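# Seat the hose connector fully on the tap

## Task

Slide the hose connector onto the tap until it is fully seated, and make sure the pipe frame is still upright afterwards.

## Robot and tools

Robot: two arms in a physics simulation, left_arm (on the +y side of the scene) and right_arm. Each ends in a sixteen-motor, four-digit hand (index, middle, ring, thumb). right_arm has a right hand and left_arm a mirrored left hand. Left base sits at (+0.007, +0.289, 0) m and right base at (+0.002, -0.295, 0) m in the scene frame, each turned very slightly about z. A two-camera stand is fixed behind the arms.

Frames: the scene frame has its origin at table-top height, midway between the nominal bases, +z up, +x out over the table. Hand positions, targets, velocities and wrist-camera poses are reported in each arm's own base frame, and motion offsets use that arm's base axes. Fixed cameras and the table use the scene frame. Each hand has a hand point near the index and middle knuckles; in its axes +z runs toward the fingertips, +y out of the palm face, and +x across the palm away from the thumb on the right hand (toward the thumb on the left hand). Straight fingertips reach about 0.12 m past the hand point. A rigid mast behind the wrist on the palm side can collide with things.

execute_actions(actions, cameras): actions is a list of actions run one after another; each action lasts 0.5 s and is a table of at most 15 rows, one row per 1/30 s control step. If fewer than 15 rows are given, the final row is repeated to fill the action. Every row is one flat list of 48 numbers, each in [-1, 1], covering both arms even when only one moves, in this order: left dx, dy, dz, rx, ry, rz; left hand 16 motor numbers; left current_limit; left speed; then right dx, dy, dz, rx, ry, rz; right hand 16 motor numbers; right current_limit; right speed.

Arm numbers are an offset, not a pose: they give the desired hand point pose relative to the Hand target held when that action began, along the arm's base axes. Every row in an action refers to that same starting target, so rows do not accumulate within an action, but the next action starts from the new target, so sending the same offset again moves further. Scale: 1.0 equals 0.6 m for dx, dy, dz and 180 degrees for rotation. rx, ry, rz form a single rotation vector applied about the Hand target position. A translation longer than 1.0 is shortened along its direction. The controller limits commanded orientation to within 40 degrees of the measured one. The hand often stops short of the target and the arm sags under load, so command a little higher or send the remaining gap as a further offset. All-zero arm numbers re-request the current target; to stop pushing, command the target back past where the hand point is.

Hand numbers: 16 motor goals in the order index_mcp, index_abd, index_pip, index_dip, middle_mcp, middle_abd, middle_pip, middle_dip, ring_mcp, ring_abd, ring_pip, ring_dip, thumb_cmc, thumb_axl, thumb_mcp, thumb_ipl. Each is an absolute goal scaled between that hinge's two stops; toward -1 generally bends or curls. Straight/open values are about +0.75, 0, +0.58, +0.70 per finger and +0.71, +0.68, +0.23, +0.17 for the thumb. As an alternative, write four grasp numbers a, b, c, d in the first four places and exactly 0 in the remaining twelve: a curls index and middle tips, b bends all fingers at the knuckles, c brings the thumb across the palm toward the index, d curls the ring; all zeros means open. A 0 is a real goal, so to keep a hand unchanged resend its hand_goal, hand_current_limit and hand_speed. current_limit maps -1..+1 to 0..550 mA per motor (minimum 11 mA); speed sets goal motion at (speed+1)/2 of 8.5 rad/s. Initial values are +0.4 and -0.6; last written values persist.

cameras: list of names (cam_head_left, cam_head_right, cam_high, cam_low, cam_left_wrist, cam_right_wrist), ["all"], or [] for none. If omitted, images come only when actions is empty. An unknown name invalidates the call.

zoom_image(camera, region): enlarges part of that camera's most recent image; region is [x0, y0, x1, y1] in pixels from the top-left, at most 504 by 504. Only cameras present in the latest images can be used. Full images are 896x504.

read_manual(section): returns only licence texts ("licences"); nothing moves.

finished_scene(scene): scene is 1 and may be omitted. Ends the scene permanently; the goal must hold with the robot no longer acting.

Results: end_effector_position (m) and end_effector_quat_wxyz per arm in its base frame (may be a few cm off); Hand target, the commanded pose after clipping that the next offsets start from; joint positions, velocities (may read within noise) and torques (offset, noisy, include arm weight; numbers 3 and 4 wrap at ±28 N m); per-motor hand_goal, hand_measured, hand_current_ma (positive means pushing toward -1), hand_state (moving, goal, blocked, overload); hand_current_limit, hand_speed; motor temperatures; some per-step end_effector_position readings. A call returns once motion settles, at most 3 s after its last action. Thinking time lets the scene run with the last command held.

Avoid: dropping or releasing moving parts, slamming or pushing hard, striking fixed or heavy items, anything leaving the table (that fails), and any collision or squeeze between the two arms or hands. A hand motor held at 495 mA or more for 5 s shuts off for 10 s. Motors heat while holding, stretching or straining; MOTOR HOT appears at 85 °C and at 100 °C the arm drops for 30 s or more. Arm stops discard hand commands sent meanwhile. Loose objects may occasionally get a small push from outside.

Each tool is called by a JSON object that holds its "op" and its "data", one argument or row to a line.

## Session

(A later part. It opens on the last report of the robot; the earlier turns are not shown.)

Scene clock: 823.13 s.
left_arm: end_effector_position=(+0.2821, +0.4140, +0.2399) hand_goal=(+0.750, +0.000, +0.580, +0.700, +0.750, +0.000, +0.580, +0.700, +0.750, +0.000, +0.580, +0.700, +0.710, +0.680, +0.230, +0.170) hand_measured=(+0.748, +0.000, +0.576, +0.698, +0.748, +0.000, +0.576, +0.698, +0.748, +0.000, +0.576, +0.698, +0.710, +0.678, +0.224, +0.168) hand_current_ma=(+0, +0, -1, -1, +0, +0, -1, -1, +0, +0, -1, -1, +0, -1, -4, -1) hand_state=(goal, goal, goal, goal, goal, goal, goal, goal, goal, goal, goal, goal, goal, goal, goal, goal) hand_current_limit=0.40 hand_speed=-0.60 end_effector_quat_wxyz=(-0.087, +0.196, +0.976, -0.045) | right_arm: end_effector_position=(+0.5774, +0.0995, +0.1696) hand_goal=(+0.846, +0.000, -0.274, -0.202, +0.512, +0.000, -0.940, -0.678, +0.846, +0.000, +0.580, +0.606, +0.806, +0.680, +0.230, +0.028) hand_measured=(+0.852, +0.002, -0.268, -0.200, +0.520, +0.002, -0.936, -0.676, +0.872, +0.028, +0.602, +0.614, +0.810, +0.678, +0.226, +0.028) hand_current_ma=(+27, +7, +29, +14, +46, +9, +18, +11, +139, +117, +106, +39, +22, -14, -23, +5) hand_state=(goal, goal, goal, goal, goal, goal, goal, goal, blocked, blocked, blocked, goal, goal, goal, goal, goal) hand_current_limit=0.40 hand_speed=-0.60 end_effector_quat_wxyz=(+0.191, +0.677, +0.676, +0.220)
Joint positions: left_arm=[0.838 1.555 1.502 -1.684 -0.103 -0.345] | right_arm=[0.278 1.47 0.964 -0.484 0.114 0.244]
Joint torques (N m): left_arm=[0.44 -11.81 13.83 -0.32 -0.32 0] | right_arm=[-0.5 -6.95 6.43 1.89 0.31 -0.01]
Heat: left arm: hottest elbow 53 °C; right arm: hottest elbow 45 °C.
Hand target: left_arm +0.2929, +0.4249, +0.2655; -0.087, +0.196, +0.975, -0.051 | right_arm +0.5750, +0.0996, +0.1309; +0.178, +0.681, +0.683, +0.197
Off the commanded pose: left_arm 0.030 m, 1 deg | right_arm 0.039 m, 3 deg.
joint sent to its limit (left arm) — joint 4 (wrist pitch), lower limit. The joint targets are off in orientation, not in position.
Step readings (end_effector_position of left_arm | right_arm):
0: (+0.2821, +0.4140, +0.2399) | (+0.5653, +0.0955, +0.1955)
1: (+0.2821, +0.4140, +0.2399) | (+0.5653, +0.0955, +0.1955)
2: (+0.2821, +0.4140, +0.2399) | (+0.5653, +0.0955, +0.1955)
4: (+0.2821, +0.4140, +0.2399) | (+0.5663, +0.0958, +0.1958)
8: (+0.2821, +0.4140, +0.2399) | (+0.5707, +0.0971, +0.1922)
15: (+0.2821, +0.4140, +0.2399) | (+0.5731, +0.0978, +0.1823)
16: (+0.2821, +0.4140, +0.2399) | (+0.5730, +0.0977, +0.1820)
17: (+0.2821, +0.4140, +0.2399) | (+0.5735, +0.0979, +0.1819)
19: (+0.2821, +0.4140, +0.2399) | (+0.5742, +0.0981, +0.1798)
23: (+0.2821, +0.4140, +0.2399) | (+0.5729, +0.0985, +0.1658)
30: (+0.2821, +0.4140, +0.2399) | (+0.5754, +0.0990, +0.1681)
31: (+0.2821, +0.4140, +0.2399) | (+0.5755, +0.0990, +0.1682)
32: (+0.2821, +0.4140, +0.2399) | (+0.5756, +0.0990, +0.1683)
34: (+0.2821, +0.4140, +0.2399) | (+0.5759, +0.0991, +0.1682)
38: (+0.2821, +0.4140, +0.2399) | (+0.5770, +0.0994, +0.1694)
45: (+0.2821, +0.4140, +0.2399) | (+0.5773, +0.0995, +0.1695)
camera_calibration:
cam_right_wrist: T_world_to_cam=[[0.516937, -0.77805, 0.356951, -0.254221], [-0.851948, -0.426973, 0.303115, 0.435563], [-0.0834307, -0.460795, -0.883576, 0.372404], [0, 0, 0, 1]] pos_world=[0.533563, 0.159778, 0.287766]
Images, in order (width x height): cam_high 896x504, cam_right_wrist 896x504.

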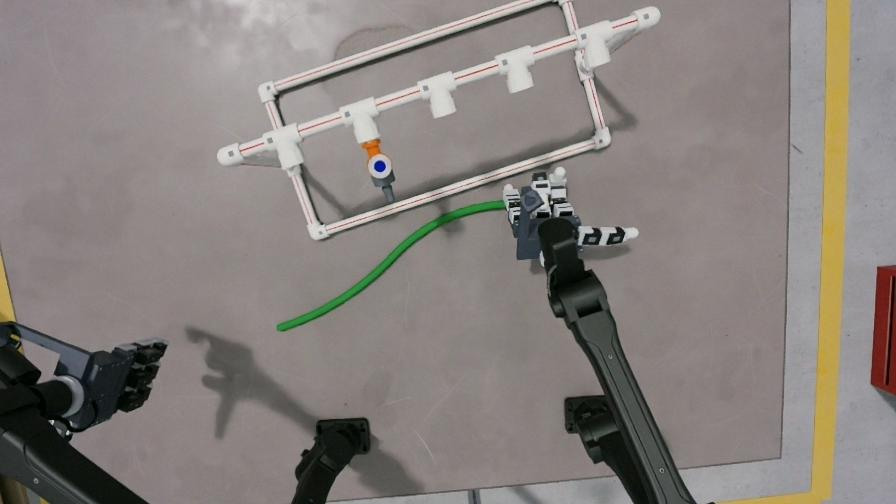

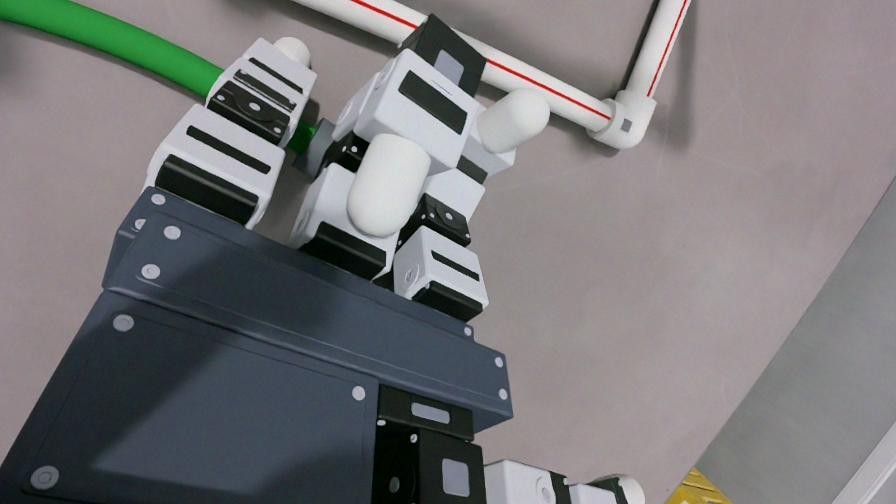

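{"op": "execute_actions", "data": {
  "actions": [
    [[0,0,0,0,0,0,0,0,0,0,0,0,0,0,0,0,0,0,0,0,0,0,0.4,-0.6,-0.03,0,0.035,0,0,0,0.95,0,0,0,0,0,0,0,0,0,0,0,0,0,0,0,0.4,-0.6]],
    [[0,0,0,0,0,0,0,0,0,0,0,0,0,0,0,0,0,0,0,0,0,0,0.4,-0.6,-0.06,0,0,0,0,0,0.95,0,0,0,0,0,0,0,0,0,0,0,0,0,0,0,0.4,-0.6]],
    [[0,0,0,0,0,0,0,0,0,0,0,0,0,0,0,0,0,0,0,0,0,0,0.4,-0.6,-0.06,0,0,0,0,0,0.95,0,0,0,0,0,0,0,0,0,0,0,0,0,0,0,0.4,-0.6]],
    [[0,0,0,0,0,0,0,0,0,0,0,0,0,0,0,0,0,0,0,0,0,0,0.4,-0.6,-0.05,0,0,0,0,0,0.95,0,0,0,0,0,0,0,0,0,0,0,0,0,0,0,0.4,-0.6]]
  ],
  "cameras": ["cam_high", "cam_low"]
}}

{"op": "zoom_image", "data": {
  "camera": "cam_high",
  "region": [440, 140, 660, 280]
}}

Scene clock: 844.87 s.
left_arm: end_effector_position=(+0.2821, +0.4140, +0.2399) hand_goal=(+0.750, +0.000, +0.580, +0.700, +0.750, +0.000, +0.580, +0.700, +0.750, +0.000, +0.580, +0.700, +0.710, +0.680, +0.230, +0.170) hand_measured=(+0.748, +0.000, +0.576, +0.698, +0.748, +0.000, +0.576, +0.698, +0.748, +0.000, +0.576, +0.698, +0.710, +0.678, +0.224, +0.168) hand_current_ma=(+0, +0, -1, -1, +0, +0, -1, -1, +0, +0, -1, -1, +0, -1, -4, -1) hand_state=(goal, goal, goal, goal, goal, goal, goal, goal, goal, goal, goal, goal, goal, goal, goal, goal) hand_current_limit=0.40 hand_speed=-0.60 end_effector_quat_wxyz=(-0.087, +0.196, +0.976, -0.045) | right_arm: end_effector_position=(+0.4657, +0.0972, +0.1612) hand_goal=(+0.846, +0.000, -0.274, -0.202, +0.512, +0.000, -0.940, -0.678, +0.846, +0.000, +0.580, +0.606, +0.806, +0.680, +0.230, +0.028) hand_measured=(+0.852, +0.002, -0.268, -0.200, +0.520, +0.002, -0.936, -0.676, +0.808, +0.000, +0.550, +0.594, +0.810, +0.678, +0.226, +0.028) hand_current_ma=(+27, +7, +29, +14, +46, +9, +18, +11, -199, -4, -149, -56, +22, -14, -23, +5) hand_state=(goal, goal, goal, goal, goal, goal, goal, goal, blocked, goal, blocked, goal, goal, goal, goal, goal) hand_current_limit=0.40 hand_speed=-0.60 end_effector_quat_wxyz=(+0.186, +0.683, +0.675, +0.208)
Joint positions: left_arm=[0.838 1.555 1.502 -1.684 -0.103 -0.345] | right_arm=[0.371 1.202 0.706 -0.532 0.169 0.334]
Joint torques (N m): left_arm=[0.5 -12.1 13.82 -0.34 -0.32 0.01] | right_arm=[0.32 -7.12 6.89 0.34 0.25 0]
Heat: left arm: hottest elbow 53 °C; right arm: hottest elbow 44 °C.
Hand target: left_arm +0.2929, +0.4249, +0.2655; -0.087, +0.196, +0.975, -0.051 | right_arm +0.4551, +0.0997, +0.1521; +0.178, +0.681, +0.683, +0.197
Off the commanded pose: left_arm 0.030 m, 1 deg | right_arm 0.014 m, 2 deg.
joint sent to its limit (left arm) — joint 4 (wrist pitch), lower limit. The joint targets are off in orientation, not in position.
Step readings (end_effector_position of left_arm | right_arm):
0: (+0.2821, +0.4140, +0.2399) | (+0.5774, +0.0995, +0.1697)
1: (+0.2821, +0.4140, +0.2399) | (+0.5774, +0.0995, +0.1697)
2: (+0.2821, +0.4140, +0.2399) | (+0.5773, +0.0995, +0.1697)
4: (+0.2821, +0.4140, +0.2399) | (+0.5757, +0.0992, +0.1697)
8: (+0.2821, +0.4140, +0.2399) | (+0.5701, +0.0982, +0.1666)
15: (+0.2821, +0.4140, +0.2399) | (+0.5682, +0.0978, +0.1653)
16: (+0.2821, +0.4140, +0.2399) | (+0.5680, +0.0979, +0.1654)
17: (+0.2821, +0.4140, +0.2399) | (+0.5666, +0.0979, +0.1647)
19: (+0.2821, +0.4140, +0.2399) | (+0.5579, +0.0980, +0.1624)
23: (+0.2821, +0.4140, +0.2399) | (+0.5393, +0.0956, +0.1622)
30: (+0.2821, +0.4140, +0.2399) | (+0.5329, +0.0959, +0.1620)
31: (+0.2821, +0.4140, +0.2399) | (+0.5326, +0.0958, +0.1616)
32: (+0.2821, +0.4140, +0.2399) | (+0.5312, +0.0956, +0.1613)
34: (+0.2821, +0.4140, +0.2399) | (+0.5235, +0.0949, +0.1613)
38: (+0.2821, +0.4140, +0.2399) | (+0.5036, +0.0956, +0.1616)
45: (+0.2821, +0.4140, +0.2399) | (+0.4964, +0.0967, +0.1614)
46: (+0.2821, +0.4140, +0.2399) | (+0.4960, +0.0967, +0.1611)
47: (+0.2821, +0.4140, +0.2399) | (+0.4950, +0.0963, +0.1609)
49: (+0.2821, +0.4140, +0.2399) | (+0.4888, +0.0961, +0.1612)
53: (+0.2821, +0.4140, +0.2399) | (+0.4720, +0.0967, +0.1612)
60: (+0.2821, +0.4140, +0.2399) | (+0.4659, +0.0974, +0.1613)
Images, in order (width x height): cam_high 896x504, cam_low 896x504.

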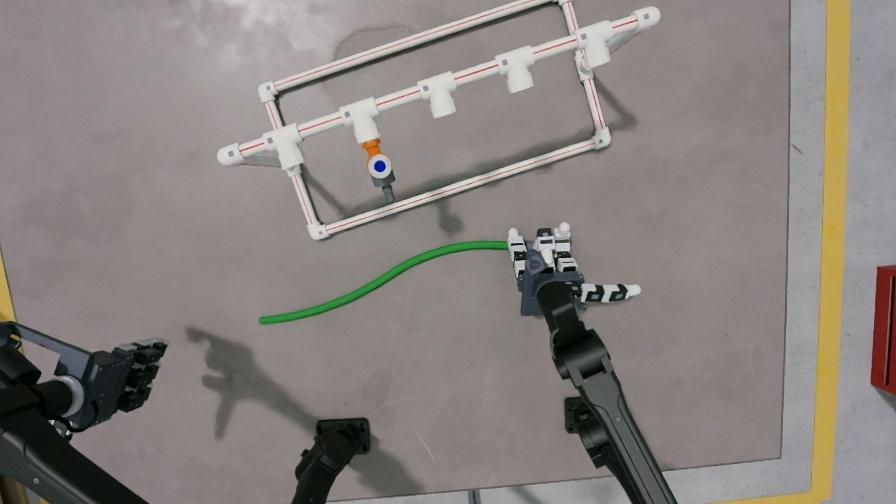

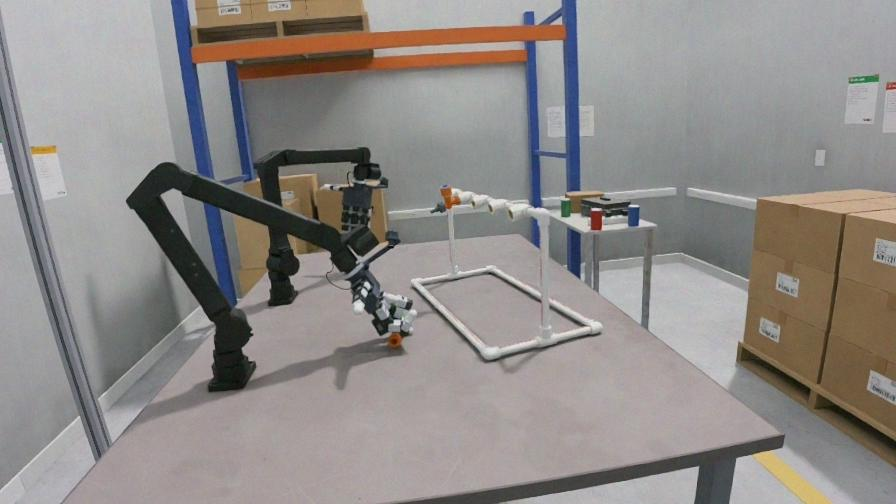

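Scaled by 2.291.

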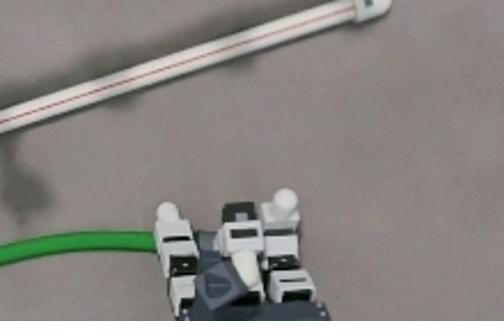

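{"op": "execute_actions", "data": {
  "actions": [
    [[0,0,0,0,0,0,0,0,0,0,0,0,0,0,0,0,0,0,0,0,0,0,0.4,-0.6,0.01,0,0.09,0,0,0,0.95,0,0,0,0,0,0,0,0,0,0,0,0,0,0,0,0.4,-0.6]],
    [[0,0,0,0,0,0,0,0,0,0,0,0,0,0,0,0,0,0,0,0,0,0,0.4,-0.6,0.01,0.13,0,0,0,0,0.95,0,0,0,0,0,0,0,0,0,0,0,0,0,0,0,0.4,-0.6]],
    [[0,0,0,0,0,0,0,0,0,0,0,0,0,0,0,0,0,0,0,0,0,0,0.4,-0.6,0.01,0.13,0,0,0,0,0.95,0,0,0,0,0,0,0,0,0,0,0,0,0,0,0,0.4,-0.6]],
    [[0,0,0,0,0,0,0,0,0,0,0,0,0,0,0,0,0,0,0,0,0,0,0.4,-0.6,0,0,0,0,0,0,0.95,0,0,0,0,0,0,0,0,0,0,0,0,0,0,0,0.4,-0.6]]
  ],
  "cameras": ["cam_high", "cam_low"]
}}

{"op": "zoom_image", "data": {
  "camera": "cam_high",
  "region": [380, 140, 600, 280]
}}

Scene clock: 867.17 s.
left_arm: end_effector_position=(+0.2821, +0.4140, +0.2399) hand_goal=(+0.750, +0.000, +0.580, +0.700, +0.750, +0.000, +0.580, +0.700, +0.750, +0.000, +0.580, +0.700, +0.710, +0.680, +0.230, +0.170) hand_measured=(+0.748, +0.000, +0.576, +0.698, +0.748, +0.000, +0.576, +0.698, +0.748, +0.000, +0.576, +0.698, +0.710, +0.678, +0.224, +0.168) hand_current_ma=(+0, +0, -1, -1, +0, +0, -1, -1, +0, +0, -1, -1, +0, -1, -4, -1) hand_state=(goal, goal, goal, goal, goal, goal, goal, goal, goal, goal, goal, goal, goal, goal, goal, goal) hand_current_limit=0.40 hand_speed=-0.60 end_effector_quat_wxyz=(-0.087, +0.196, +0.976, -0.045) | right_arm: end_effector_position=(+0.4558, +0.2481, +0.1883) hand_goal=(+0.846, +0.000, -0.274, -0.202, +0.512, +0.000, -0.940, -0.678, +0.846, +0.000, +0.580, +0.606, +0.806, +0.680, +0.230, +0.028) hand_measured=(+0.852, +0.002, -0.268, -0.200, +0.520, +0.002, -0.936, -0.676, +0.846, +0.002, +0.578, +0.604, +0.810, +0.678, +0.226, +0.028) hand_current_ma=(+27, +7, +29, +14, +46, +9, +18, +11, +4, +7, -10, -11, +22, -14, -23, +5) hand_state=(goal, goal, goal, goal, goal, goal, goal, goal, goal, goal, goal, goal, goal, goal, goal, goal) hand_current_limit=0.40 hand_speed=-0.60 end_effector_quat_wxyz=(+0.176, +0.674, +0.693, +0.183)
Joint positions: left_arm=[0.838 1.555 1.502 -1.684 -0.103 -0.345] | right_arm=[0.733 1.381 0.978 -0.76 0.323 0.639]
Joint torques (N m): left_arm=[0.32 -11.75 13.76 -0.35 -0.33 0] | right_arm=[-1.32 -7.82 12.49 0.4 0.53 0.06]
Heat: left arm: hottest elbow 53 °C; right arm: hottest elbow 43 °C.
Hand target: left_arm +0.2929, +0.4249, +0.2655; -0.087, +0.196, +0.975, -0.051 | right_arm +0.4731, +0.2558, +0.2062; +0.178, +0.681, +0.683, +0.197
Off the commanded pose: left_arm 0.030 m, 1 deg | right_arm 0.026 m, 2 deg.
joint sent to its limit (left arm) — joint 4 (wrist pitch), lower limit. The joint targets are off in orientation, not in position.
Step readings (end_effector_position of left_arm | right_arm):
0: (+0.2821, +0.4140, +0.2399) | (+0.4657, +0.0971, +0.1612)
1: (+0.2821, +0.4140, +0.2399) | (+0.4655, +0.0971, +0.1612)
2: (+0.2821, +0.4140, +0.2399) | (+0.4640, +0.0965, +0.1604)
4: (+0.2821, +0.4140, +0.2399) | (+0.4582, +0.0942, +0.1617)
8: (+0.2821, +0.4140, +0.2399) | (+0.4469, +0.0898, +0.1665)
15: (+0.2821, +0.4140, +0.2399) | (+0.4457, +0.0895, +0.1718)
16: (+0.2821, +0.4140, +0.2399) | (+0.4457, +0.0898, +0.1722)
17: (+0.2821, +0.4140, +0.2399) | (+0.4455, +0.0905, +0.1736)
19: (+0.2821, +0.4140, +0.2399) | (+0.4446, +0.1045, +0.1782)
23: (+0.2821, +0.4140, +0.2399) | (+0.4444, +0.1577, +0.1873)
30: (+0.2821, +0.4140, +0.2399) | (+0.4501, +0.1746, +0.1874)
31: (+0.2821, +0.4140, +0.2399) | (+0.4501, +0.1739, +0.1864)
32: (+0.2821, +0.4140, +0.2399) | (+0.4502, +0.1734, +0.1862)
34: (+0.2821, +0.4140, +0.2399) | (+0.4521, +0.1824, +0.1865)
38: (+0.2821, +0.4140, +0.2399) | (+0.4541, +0.2295, +0.1866)
45: (+0.2821, +0.4140, +0.2399) | (+0.4558, +0.2502, +0.1879)
46: (+0.2821, +0.4140, +0.2399) | (+0.4557, +0.2497, +0.1879)
47: (+0.2821, +0.4140, +0.2399) | (+0.4557, +0.2492, +0.1880)
49: (+0.2821, +0.4140, +0.2399) | (+0.4557, +0.2485, +0.1881)
53: (+0.2821, +0.4140, +0.2399) | (+0.4557, +0.2482, +0.1880)
60: (+0.2821, +0.4140, +0.2399) | (+0.4558, +0.2481, +0.1883)
Images, in order (width x height): cam_high 896x504, cam_low 896x504.

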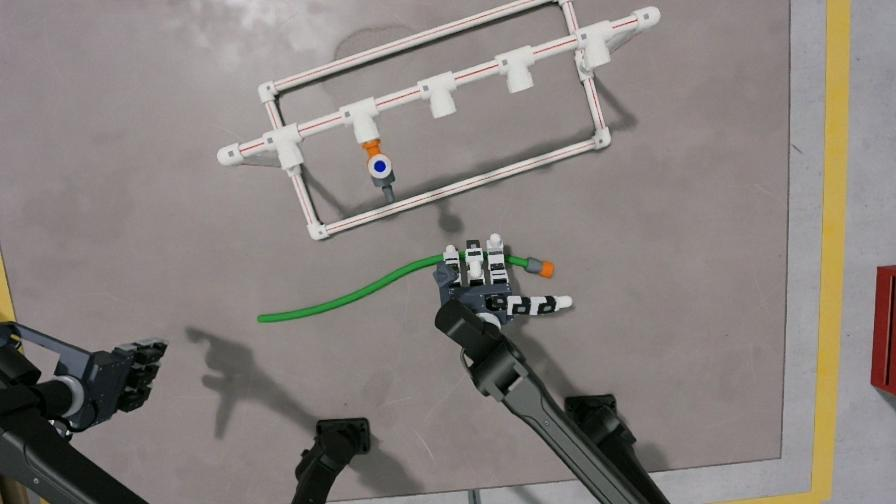

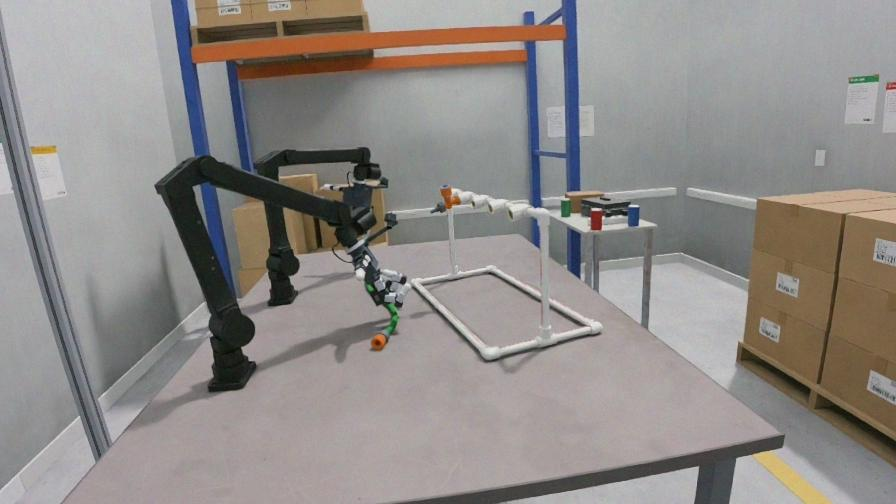

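Scaled by 2.291.

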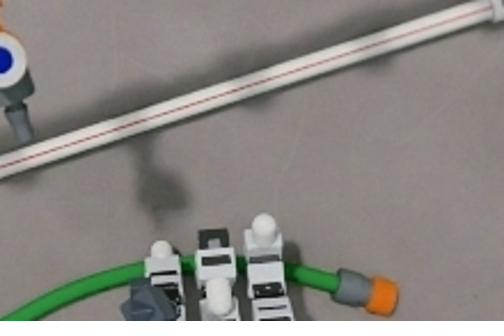

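{"op": "execute_actions", "data": {
  "actions": [
    [[0,0,0,0,0,0,0,0,0,0,0,0,0,0,0,0,0,0,0,0,0,0,0.4,-0.6,0.035,0,0.015,0,0,0,0.95,0,0,0,0,0,0,0,0,0,0,0,0,0,0,0,0.4,-0.6]],
    [[0,0,0,0,0,0,0,0,0,0,0,0,0,0,0,0,0,0,0,0,0,0,0.4,-0.6,0.01,0,-0.08,0,0,0,0.95,0,0,0,0,0,0,0,0,0,0,0,0,0,0,0,0.4,-0.6]],
    [[0,0,0,0,0,0,0,0,0,0,0,0,0,0,0,0,0,0,0,0,0,0,0.4,-0.6,0,0,-0.03,0,0,0,0.95,0,0,0,0,0,0,0,0,0,0,0,0,0,0,0,0.4,-0.6]]
  ],
  "cameras": ["cam_high"]
}}

{"op": "zoom_image", "data": {
  "camera": "cam_high",
  "region": [380, 140, 600, 280]
}}

Scene clock: 886.00 s.
left_arm: end_effector_position=(+0.2821, +0.4140, +0.2399) hand_goal=(+0.750, +0.000, +0.580, +0.700, +0.750, +0.000, +0.580, +0.700, +0.750, +0.000, +0.580, +0.700, +0.710, +0.680, +0.230, +0.170) hand_measured=(+0.748, +0.000, +0.576, +0.698, +0.748, +0.000, +0.576, +0.698, +0.748, +0.000, +0.576, +0.698, +0.710, +0.678, +0.224, +0.168) hand_current_ma=(+0, +0, -1, -1, +0, +0, -1, -1, +0, +0, -1, -1, +0, -1, -4, -1) hand_state=(goal, goal, goal, goal, goal, goal, goal, goal, goal, goal, goal, goal, goal, goal, goal, goal) hand_current_limit=0.40 hand_speed=-0.60 end_effector_quat_wxyz=(-0.087, +0.196, +0.976, -0.045) | right_arm: end_effector_position=(+0.4969, +0.2597, +0.1667) hand_goal=(+0.846, +0.000, -0.274, -0.202, +0.512, +0.000, -0.940, -0.678, +0.846, +0.000, +0.580, +0.606, +0.806, +0.680, +0.230, +0.028) hand_measured=(+0.852, +0.002, -0.268, -0.200, +0.520, +0.002, -0.936, -0.676, +0.848, +0.008, +0.580, +0.604, +0.810, +0.678, +0.226, +0.028) hand_current_ma=(+27, +7, +29, +14, +46, +9, +18, +11, +13, +34, -1, -7, +22, -14, -23, +5) hand_state=(goal, goal, goal, goal, goal, goal, goal, goal, goal, goal, goal, goal, goal, goal, goal, goal) hand_current_limit=0.40 hand_speed=-0.60 end_effector_quat_wxyz=(+0.177, +0.680, +0.680, +0.209)
Joint positions: left_arm=[0.838 1.555 1.502 -1.684 -0.103 -0.345] | right_arm=[0.693 1.494 1.012 -0.619 0.308 0.619]
Joint torques (N m): left_arm=[0.38 -11.87 13.81 -0.46 -0.31 0.01] | right_arm=[-1.44 -8.76 7.23 1.52 0.4 -0.12]
Heat: left arm: hottest elbow 54 °C; right arm: hottest elbow 47 °C.
Hand target: left_arm +0.2929, +0.4249, +0.2655; -0.087, +0.196, +0.975, -0.051 | right_arm +0.5001, +0.2556, +0.1489; +0.178, +0.681, +0.683, +0.197
Off the commanded pose: left_arm 0.030 m, 1 deg | right_arm 0.019 m, 1 deg.
joint sent to its limit (left arm) — joint 4 (wrist pitch), lower limit. The joint targets are off in orientation, not in position.
Step readings (end_effector_position of left_arm | right_arm):
0: (+0.2821, +0.4140, +0.2399) | (+0.4558, +0.2481, +0.1882)
1: (+0.2821, +0.4140, +0.2399) | (+0.4559, +0.2479, +0.1881)
2: (+0.2821, +0.4140, +0.2399) | (+0.4566, +0.2472, +0.1883)
4: (+0.2821, +0.4140, +0.2399) | (+0.4602, +0.2472, +0.1895)
8: (+0.2821, +0.4140, +0.2399) | (+0.4718, +0.2465, +0.1956)
15: (+0.2821, +0.4140, +0.2399) | (+0.4775, +0.2453, +0.1998)
16: (+0.2821, +0.4140, +0.2399) | (+0.4775, +0.2454, +0.1993)
17: (+0.2821, +0.4140, +0.2399) | (+0.4779, +0.2458, +0.1986)
19: (+0.2821, +0.4140, +0.2399) | (+0.4822, +0.2495, +0.1963)
23: (+0.2821, +0.4140, +0.2399) | (+0.4915, +0.2558, +0.1843)
30: (+0.2821, +0.4140, +0.2399) | (+0.4947, +0.2578, +0.1731)
31: (+0.2821, +0.4140, +0.2399) | (+0.4949, +0.2580, +0.1733)
32: (+0.2821, +0.4140, +0.2399) | (+0.4953, +0.2584, +0.1737)
34: (+0.2821, +0.4140, +0.2399) | (+0.4962, +0.2591, +0.1732)
38: (+0.2821, +0.4140, +0.2399) | (+0.4959, +0.2588, +0.1665)
45: (+0.2821, +0.4140, +0.2399) | (+0.4969, +0.2597, +0.1667)
Images, in order (width x height): cam_high 896x504.

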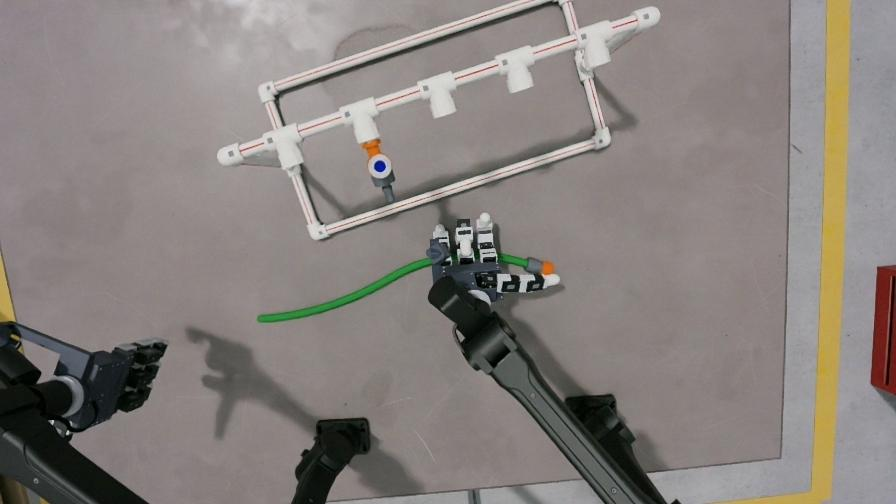

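Scaled by 2.291.

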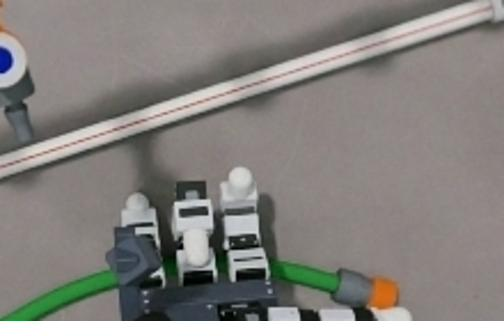

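{"op": "execute_actions", "data": {
  "actions": [
    [[0,0,0,0,0,0,0,0,0,0,0,0,0,0,0,0,0,0,0,0,0,0,0.4,-0.6,-0.07,0,0,0,0,0,0.95,0,0,0,0,0,0,0,0,0,0,0,0,0,0,0,0.4,-0.6]],
    [[0,0,0,0,0,0,0,0,0,0,0,0,0,0,0,0,0,0,0,0,0,0,0.4,-0.6,-0.07,0,0,0,0,0,0.95,0,0,0,0,0,0,0,0,0,0,0,0,0,0,0,0.4,-0.6]],
    [[0,0,0,0,0,0,0,0,0,0,0,0,0,0,0,0,0,0,0,0,0,0,0.4,-0.6,-0.07,0,0,0,0,0,0.95,0,0,0,0,0,0,0,0,0,0,0,0,0,0,0,0.4,-0.6]],
    [[0,0,0,0,0,0,0,0,0,0,0,0,0,0,0,0,0,0,0,0,0,0,0.4,-0.6,-0.05,0,0,0,0,0,0.95,0,0,0,0,0,0,0,0,0,0,0,0,0,0,0,0.4,-0.6]]
  ],
  "cameras": ["cam_high", "cam_low"]
}}

{"op": "zoom_image", "data": {
  "camera": "cam_high",
  "region": [380, 190, 600, 330]
}}

Scene clock: 897.97 s.
left_arm: end_effector_position=(+0.2821, +0.4140, +0.2399) hand_goal=(+0.750, +0.000, +0.580, +0.700, +0.750, +0.000, +0.580, +0.700, +0.750, +0.000, +0.580, +0.700, +0.710, +0.680, +0.230, +0.170) hand_measured=(+0.748, +0.000, +0.576, +0.698, +0.748, +0.000, +0.576, +0.698, +0.748, +0.000, +0.576, +0.698, +0.710, +0.678, +0.224, +0.168) hand_current_ma=(+0, +0, -1, -1, +0, +0, -1, -1, +0, +0, -1, -1, +0, -1, -4, -1) hand_state=(goal, goal, goal, goal, goal, goal, goal, goal, goal, goal, goal, goal, goal, goal, goal, goal) hand_current_limit=0.40 hand_speed=-0.60 end_effector_quat_wxyz=(-0.087, +0.196, +0.976, -0.045) | right_arm: end_effector_position=(+0.3543, +0.2584, +0.1570) hand_goal=(+0.846, +0.000, -0.274, -0.202, +0.512, +0.000, -0.940, -0.678, +0.846, +0.000, +0.580, +0.606, +0.806, +0.680, +0.230, +0.028) hand_measured=(+0.852, +0.002, -0.268, -0.200, +0.520, +0.002, -0.936, -0.676, +0.798, -0.004, +0.540, +0.588, +0.810, +0.678, +0.226, +0.028) hand_current_ma=(+27, +7, +29, +14, +46, +9, +18, +11, -252, -19, -195, -85, +22, -14, -23, +5) hand_state=(goal, goal, goal, goal, goal, goal, goal, goal, blocked, goal, blocked, goal, goal, goal, goal, goal) hand_current_limit=0.40 hand_speed=-0.60 end_effector_quat_wxyz=(+0.180, +0.685, +0.674, +0.211)
Joint positions: left_arm=[0.838 1.555 1.502 -1.684 -0.103 -0.345] | right_arm=[0.971 1.269 0.768 -0.698 0.431 0.906]
Joint torques (N m): left_arm=[0.62 -12.1 13.83 -0.31 -0.32 0.02] | right_arm=[0.32 -7.59 6.49 -0.12 0.33 -0.03]
Heat: left arm: hottest elbow 54 °C; right arm: hottest elbow 45 °C.
Hand target: left_arm +0.2929, +0.4249, +0.2655; -0.087, +0.196, +0.975, -0.051 | right_arm +0.3441, +0.2558, +0.1491; +0.178, +0.681, +0.683, +0.197
Off the commanded pose: left_arm 0.030 m, 1 deg | right_arm 0.013 m, 2 deg.
joint sent to its limit (left arm) — joint 4 (wrist pitch), lower limit. The joint targets are off in orientation, not in position.
Step readings (end_effector_position of left_arm | right_arm):
0: (+0.2821, +0.4140, +0.2399) | (+0.4969, +0.2597, +0.1667)
1: (+0.2821, +0.4140, +0.2399) | (+0.4968, +0.2596, +0.1666)
2: (+0.2821, +0.4140, +0.2399) | (+0.4962, +0.2590, +0.1655)
4: (+0.2821, +0.4140, +0.2399) | (+0.4911, +0.2585, +0.1649)
8: (+0.2821, +0.4140, +0.2399) | (+0.4761, +0.2573, +0.1603)
15: (+0.2821, +0.4140, +0.2399) | (+0.4700, +0.2562, +0.1597)
16: (+0.2821, +0.4140, +0.2399) | (+0.4697, +0.2561, +0.1597)
17: (+0.2821, +0.4140, +0.2399) | (+0.4683, +0.2555, +0.1594)
19: (+0.2821, +0.4140, +0.2399) | (+0.4598, +0.2540, +0.1591)
23: (+0.2821, +0.4140, +0.2399) | (+0.4377, +0.2562, +0.1593)
30: (+0.2821, +0.4140, +0.2399) | (+0.4281, +0.2579, +0.1587)
31: (+0.2821, +0.4140, +0.2399) | (+0.4278, +0.2576, +0.1584)
32: (+0.2821, +0.4140, +0.2399) | (+0.4266, +0.2569, +0.1585)
34: (+0.2821, +0.4140, +0.2399) | (+0.4185, +0.2558, +0.1583)
38: (+0.2821, +0.4140, +0.2399) | (+0.3959, +0.2578, +0.1585)
45: (+0.2821, +0.4140, +0.2399) | (+0.3851, +0.2594, +0.1580)
46: (+0.2821, +0.4140, +0.2399) | (+0.3848, +0.2591, +0.1577)
47: (+0.2821, +0.4140, +0.2399) | (+0.3840, +0.2585, +0.1578)
49: (+0.2821, +0.4140, +0.2399) | (+0.3779, +0.2578, +0.1578)
53: (+0.2821, +0.4140, +0.2399) | (+0.3616, +0.2593, +0.1576)
60: (+0.2821, +0.4140, +0.2399) | (+0.3548, +0.2590, +0.1572)
Images, in order (width x height): cam_high 896x504, cam_low 896x504.

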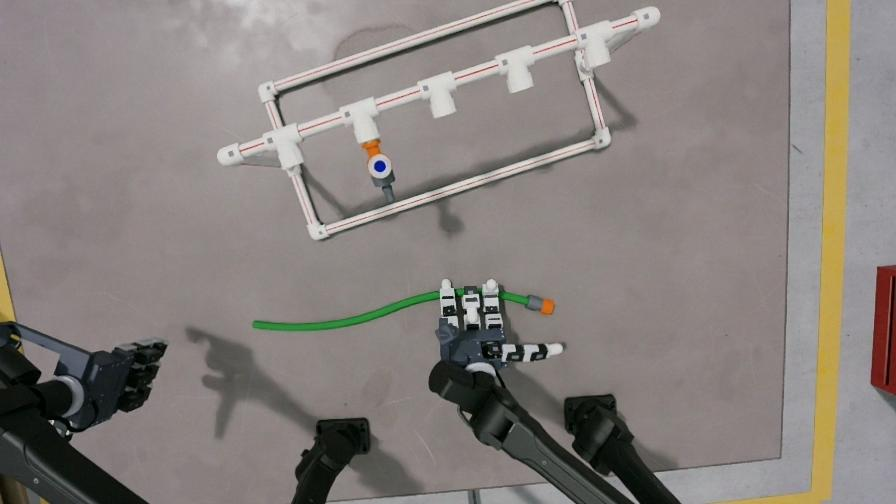

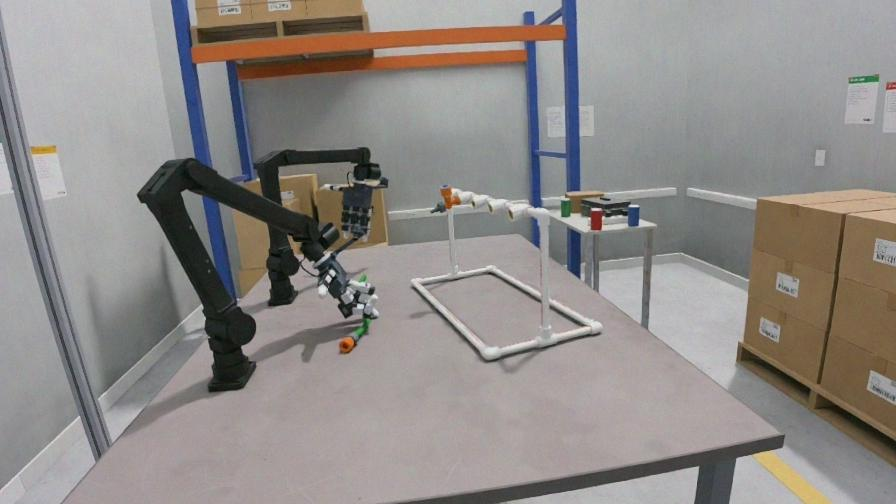

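Scaled by 2.291.

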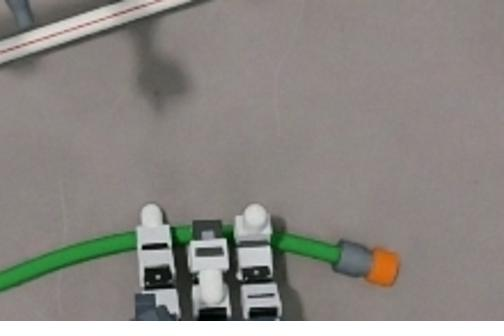

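{"op": "execute_actions", "data": {
  "actions": [
    [[0.017,-0.113,0,0,0,0,0.95,0,0,0,0,0,0,0,0,0,0,0,0,0,0,0,0.4,-0.6,0.033,0,0.133,0,0,0,0.95,0,0,0,0,0,0,0,0,0,0,0,0,0,0,0,0.4,-0.6]],
    [[0.017,-0.113,0,0,0,0,0.95,0,0,0,0,0,0,0,0,0,0,0,0,0,0,0,0.4,-0.6,-0.027,-0.183,0,0,0.083,0,0.95,0,0,0,0,0,0,0,0,0,0,0,0,0,0,0,0.4,-0.6]],
    [[0,0,-0.1,0,0,0,0.95,0,0,0,0,0,0,0,0,0,0,0,0,0,0,0,0.4,-0.6,-0.027,-0.183,0,0,0.083,0,0.95,0,0,0,0,0,0,0,0,0,0,0,0,0,0,0,0.4,-0.6]],
    [[0,0,0,0,0,0,0.95,0,0,0,0,0,0,0,0,0,0,0,0,0,0,0,0.4,-0.6,0,0,0,0,0,0,0.95,0,0,0,0,0,0,0,0,0,0,0,0,0,0,0,0.4,-0.6]]
  ],
  "cameras": ["cam_high", "cam_left_wrist"]
}}

{"op": "zoom_image", "data": {
  "camera": "cam_high",
  "region": [400, 190, 620, 330]
}}

Scene clock: 1004.07 s.
left_arm: end_effector_position=(+0.3152, +0.2879, +0.2038) hand_goal=(+0.846, +0.000, -0.274, -0.202, +0.512, +0.000, -0.940, -0.678, +0.846, +0.000, +0.580, +0.606, +0.806, +0.680, +0.230, +0.028) hand_measured=(+0.844, +0.000, -0.270, -0.198, +0.516, +0.000, -0.934, -0.676, +0.840, +0.000, +0.576, +0.608, +0.804, +0.678, +0.224, +0.028) hand_current_ma=(-1, +0, +2, +1, +1, +0, +3, +1, -3, +0, -1, +1, -1, -1, -4, +0) hand_state=(goal, goal, goal, goal, goal, goal, goal, goal, goal, goal, goal, goal, goal, goal, goal, goal) hand_current_limit=0.40 hand_speed=-0.60 end_effector_quat_wxyz=(-0.092, +0.206, +0.973, -0.055) | right_arm: end_effector_position=(+0.3163, +0.0349, +0.2069) hand_goal=(+0.846, +0.000, -0.274, -0.202, +0.512, +0.000, -0.940, -0.678, +0.846, +0.000, +0.580, +0.606, +0.806, +0.680, +0.230, +0.028) hand_measured=(+0.848, +0.000, -0.270, -0.200, +0.518, +0.002, -0.936, -0.676, +0.846, -0.002, +0.578, +0.604, +0.808, +0.678, +0.226, +0.028) hand_current_ma=(+9, +3, +23, +14, +32, +9, +18, +11, -3, -8, -7, -11, +10, -14, -23, +4) hand_state=(goal, goal, goal, goal, goal, goal, goal, goal, goal, goal, goal, goal, goal, goal, goal, goal) hand_current_limit=0.40 hand_speed=-0.60 end_effector_quat_wxyz=(-0.011, +0.708, +0.706, +0.000)
Joint positions: left_arm=[0.565 1.434 1.275 -1.621 -0.05 -0.593] | right_arm=[0.234 0.96 0.898 -1.521 -0.019 0.237]
Joint torques (N m): left_arm=[0.97 -10.52 8.38 0.21 -0.12 -0.21] | right_arm=[-1.49 -2.37 12.4 -0.42 -0.02 -0.09]
Motor temperatures (°C): left_arm=[26 35 54 27 28 26] | right_arm=[27 30 42 27 25 25]
Heat: left arm: hottest elbow 54 °C; right arm: hottest elbow 42 °C.
Hand target: left_arm +0.3133, +0.2892, +0.2054; -0.088, +0.196, +0.975, -0.051 | right_arm +0.3315, +0.0361, +0.2289; -0.004, +0.708, +0.706, +0.015
Off the commanded pose: left_arm 0.003 m, 1 deg | right_arm 0.027 m, 2 deg.
Step readings (end_effector_position of left_arm | right_arm):
0: (+0.2821, +0.4140, +0.2399) | (+0.3542, +0.2583, +0.1569)
1: (+0.2823, +0.4139, +0.2399) | (+0.3541, +0.2581, +0.1568)
2: (+0.2838, +0.4126, +0.2403) | (+0.3527, +0.2561, +0.1567)
4: (+0.2878, +0.4074, +0.2424) | (+0.3498, +0.2517, +0.1615)
8: (+0.3036, +0.3792, +0.2518) | (+0.3476, +0.2426, +0.1813)
15: (+0.3113, +0.3604, +0.2670) | (+0.3537, +0.2465, +0.2056)
16: (+0.3108, +0.3602, +0.2668) | (+0.3533, +0.2465, +0.2050)
17: (+0.3095, +0.3579, +0.2652) | (+0.3514, +0.2438, +0.2004)
19: (+0.3075, +0.3472, +0.2596) | (+0.3452, +0.2293, +0.1938)
23: (+0.3161, +0.3110, +0.2534) | (+0.3467, +0.1710, +0.2120)
30: (+0.3217, +0.2925, +0.2635) | (+0.3409, +0.1422, +0.2197)
31: (+0.3211, +0.2924, +0.2639) | (+0.3401, +0.1423, +0.2186)
32: (+0.3201, +0.2920, +0.2619) | (+0.3367, +0.1397, +0.2142)
34: (+0.3178, +0.2903, +0.2517) | (+0.3295, +0.1200, +0.2055)
38: (+0.3123, +0.2862, +0.2208) | (+0.3191, +0.0520, +0.2011)
45: (+0.3151, +0.2878, +0.2038) | (+0.3126, +0.0297, +0.2030)
46: (+0.3150, +0.2878, +0.2038) | (+0.3133, +0.0304, +0.2045)
47: (+0.3151, +0.2879, +0.2038) | (+0.3139, +0.0311, +0.2058)
49: (+0.3151, +0.2879, +0.2038) | (+0.3152, +0.0322, +0.2079)
53: (+0.3152, +0.2879, +0.2038) | (+0.3162, +0.0333, +0.2084)
60: (+0.3152, +0.2879, +0.2038) | (+0.3163, +0.0346, +0.2069)
camera_calibration:
cam_left_wrist: T_world_to_cam=[[0.474416, -0.88026, -0.00841937, 0.0702209], [-0.48124, -0.267349, 0.834825, 0.014684], [-0.737114, -0.392003, -0.550452, 0.585727], [0, 0, 0, 1]] pos_world=[0.4055, 0.295345, 0.310747]
Images, in order (width x height): cam_high 896x504, cam_left_wrist 896x504.

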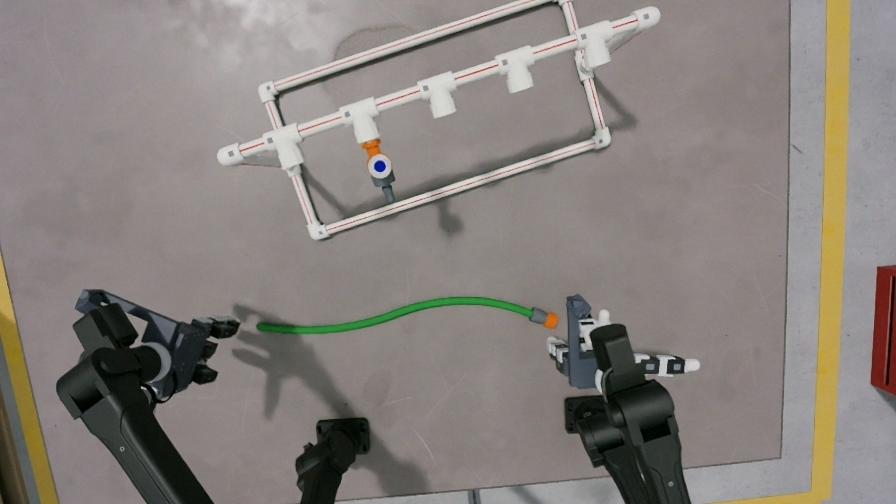

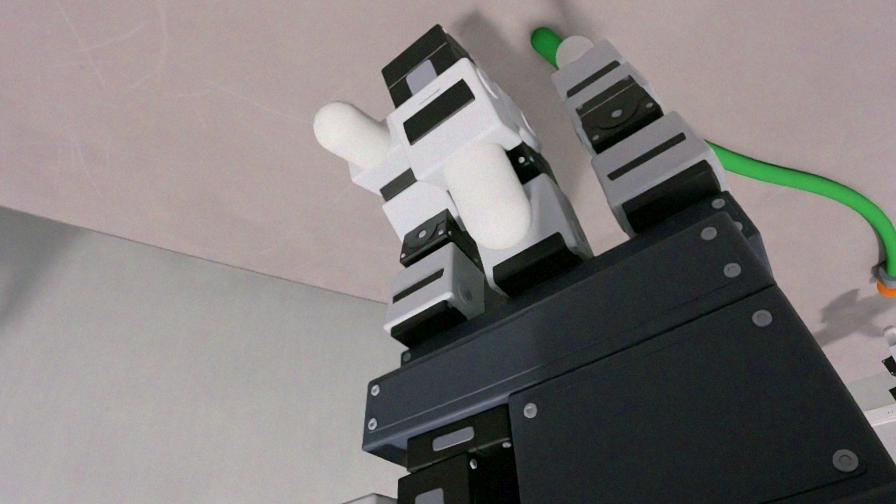

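Scaled by 2.291.

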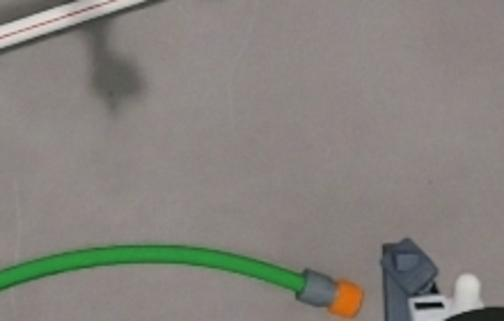

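{"op": "execute_actions", "data": {
  "actions": [
    [[0,-0.05,-0.08,0,0,0,0.95,0,0,0,0,0,0,0,0,0,0,0,0,0,0,0,0.4,-0.6,-0.085,0,0,0,0,0,0.95,0,0,0,0,0,0,0,0,0,0,0,0,0,0,0,0.4,-0.6]],
    [[0,0,-0.035,0,0,0,0.95,0,0,0,0,0,0,0,0,0,0,0,0,0,0,0,0.4,-0.6,0,0,-0.08,0,0,0,0.95,0,0,0,0,0,0,0,0,0,0,0,0,0,0,0,0.4,-0.6]],
    [[0,0,0,0,0,0,0.95,0,0,0,0,0,0,0,0,0,0,0,0,0,0,0,0.4,-0.6,0,0,-0.04,0,0,0,0.95,0,0,0,0,0,0,0,0,0,0,0,0,0,0,0,0.4,-0.6]]
  ],
  "cameras": ["cam_high", "cam_left_wrist", "cam_low"]
}}

{"op": "zoom_image", "data": {
  "camera": "cam_high",
  "region": [460, 260, 640, 400]
}}

{"op": "zoom_image", "data": {
  "camera": "cam_high",
  "region": [180, 260, 360, 400]
}}

Scene clock: 1044.87 s.
left_arm: end_effector_position=(+0.3139, +0.2612, +0.1407) hand_goal=(+0.846, +0.000, -0.274, -0.202, +0.512, +0.000, -0.940, -0.678, +0.846, +0.000, +0.580, +0.606, +0.806, +0.680, +0.230, +0.028) hand_measured=(+0.844, +0.000, -0.270, -0.198, +0.516, +0.000, -0.934, -0.676, +0.840, +0.000, +0.576, +0.608, +0.804, +0.678, +0.224, +0.028) hand_current_ma=(-1, +0, +2, +1, +1, +0, +3, +1, -3, +0, -1, +1, -1, -1, -4, +0) hand_state=(goal, goal, goal, goal, goal, goal, goal, goal, goal, goal, goal, goal, goal, goal, goal, goal) hand_current_limit=0.40 hand_speed=-0.60 end_effector_quat_wxyz=(-0.085, +0.201, +0.975, -0.051) | right_arm: end_effector_position=(+0.2790, +0.0335, +0.1610) hand_goal=(+0.846, +0.000, -0.274, -0.202, +0.512, +0.000, -0.940, -0.678, +0.846, +0.000, +0.580, +0.606, +0.806, +0.680, +0.230, +0.028) hand_measured=(+0.848, +0.000, -0.270, -0.200, +0.518, +0.002, -0.936, -0.676, +0.844, -0.002, +0.578, +0.604, +0.808, +0.678, +0.226, +0.028) hand_current_ma=(+7, +3, +23, +14, +32, +9, +18, +11, -6, -8, -7, -11, +6, -14, -23, +4) hand_state=(goal, goal, goal, goal, goal, goal, goal, goal, goal, goal, goal, goal, goal, goal, goal, goal) hand_current_limit=0.40 hand_speed=-0.60 end_effector_quat_wxyz=(-0.002, +0.709, +0.705, +0.017)
Joint positions: left_arm=[0.508 1.428 1.099 -1.437 -0.034 -0.658] | right_arm=[0.268 0.831 0.703 -1.416 -0.02 0.273]
Joint torques (N m): left_arm=[0.32 -9.11 7.79 0.27 -0.21 -0.2] | right_arm=[0.09 -0.97 7.91 0.5 0.07 0.11]
Motor temperatures (°C): left_arm=[26 34 48 27 28 27] | right_arm=[27 30 51 27 24 25]
Heat: left arm: hottest elbow 48 °C; right arm: hottest elbow 51 °C.
Hand target: left_arm +0.3133, +0.2591, +0.1365; -0.087, +0.196, +0.975, -0.051 | right_arm +0.2806, +0.0362, +0.1569; -0.004, +0.708, +0.706, +0.015
Off the commanded pose: left_arm 0.005 m, 1 deg | right_arm 0.005 m, 0 deg.
Step readings (end_effector_position of left_arm | right_arm):
0: (+0.3152, +0.2879, +0.2038) | (+0.3163, +0.0350, +0.2069)
1: (+0.3151, +0.2879, +0.2034) | (+0.3162, +0.0350, +0.2068)
2: (+0.3156, +0.2876, +0.2013) | (+0.3152, +0.0348, +0.2069)
4: (+0.3148, +0.2834, +0.1900) | (+0.3103, +0.0344, +0.2098)
8: (+0.3091, +0.2663, +0.1624) | (+0.2964, +0.0344, +0.2248)
15: (+0.3133, +0.2604, +0.1561) | (+0.2861, +0.0353, +0.2340)
16: (+0.3136, +0.2606, +0.1561) | (+0.2856, +0.0353, +0.2331)
17: (+0.3142, +0.2610, +0.1556) | (+0.2851, +0.0352, +0.2305)
19: (+0.3155, +0.2619, +0.1523) | (+0.2839, +0.0348, +0.2174)
23: (+0.3133, +0.2608, +0.1440) | (+0.2748, +0.0322, +0.1860)
30: (+0.3138, +0.2611, +0.1407) | (+0.2775, +0.0330, +0.1811)
31: (+0.3138, +0.2612, +0.1407) | (+0.2778, +0.0331, +0.1810)
32: (+0.3138, +0.2612, +0.1407) | (+0.2787, +0.0334, +0.1806)
34: (+0.3139, +0.2612, +0.1407) | (+0.2806, +0.0339, +0.1765)
38: (+0.3139, +0.2612, +0.1407) | (+0.2778, +0.0331, +0.1636)
45: (+0.3139, +0.2612, +0.1407) | (+0.2786, +0.0334, +0.1608)
camera_calibration:
cam_left_wrist: T_world_to_cam=[[0.483872, -0.875115, -0.00637503, 0.0421851], [-0.490952, -0.277475, 0.825817, 0.0665627], [-0.724454, -0.39646, -0.563902, 0.538641], [0, 0, 0, 1]] pos_world=[0.402487, 0.268936, 0.249041]
Images, in order (width x height): cam_high 896x504, cam_low 896x504, cam_left_wrist 896x504.

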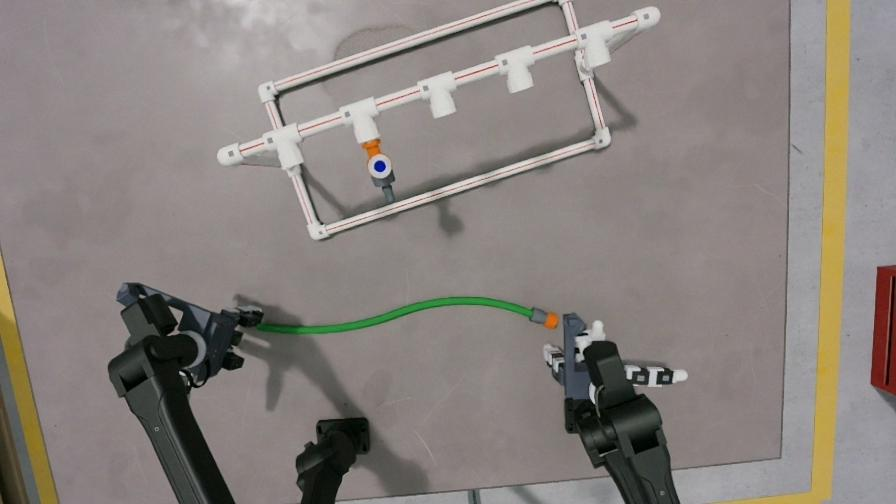

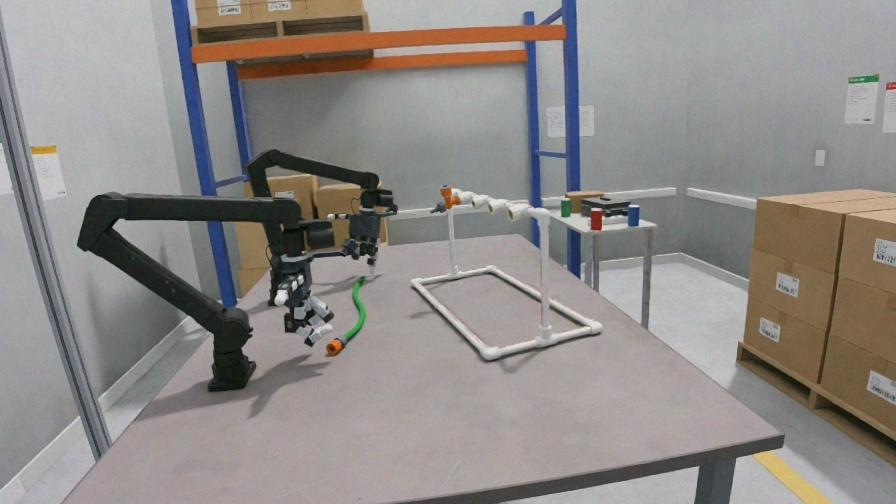

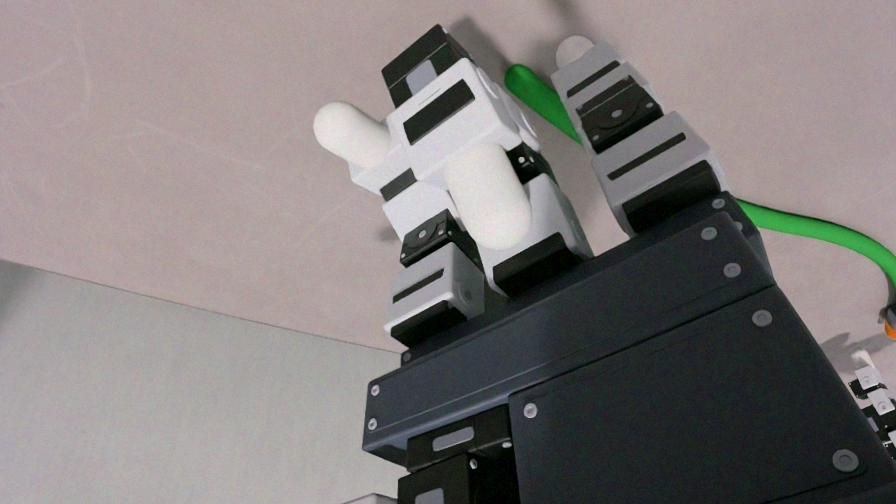

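Scaled by 2.800.

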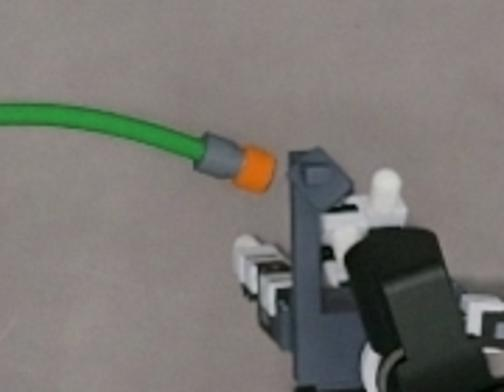

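Scaled by 2.800.

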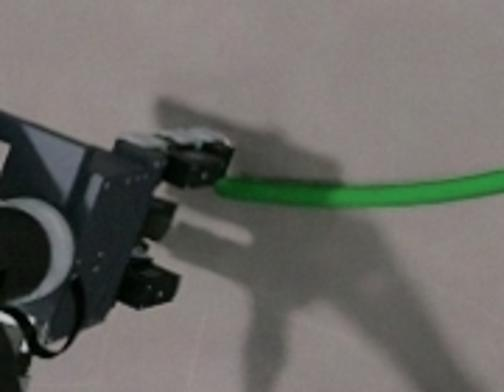

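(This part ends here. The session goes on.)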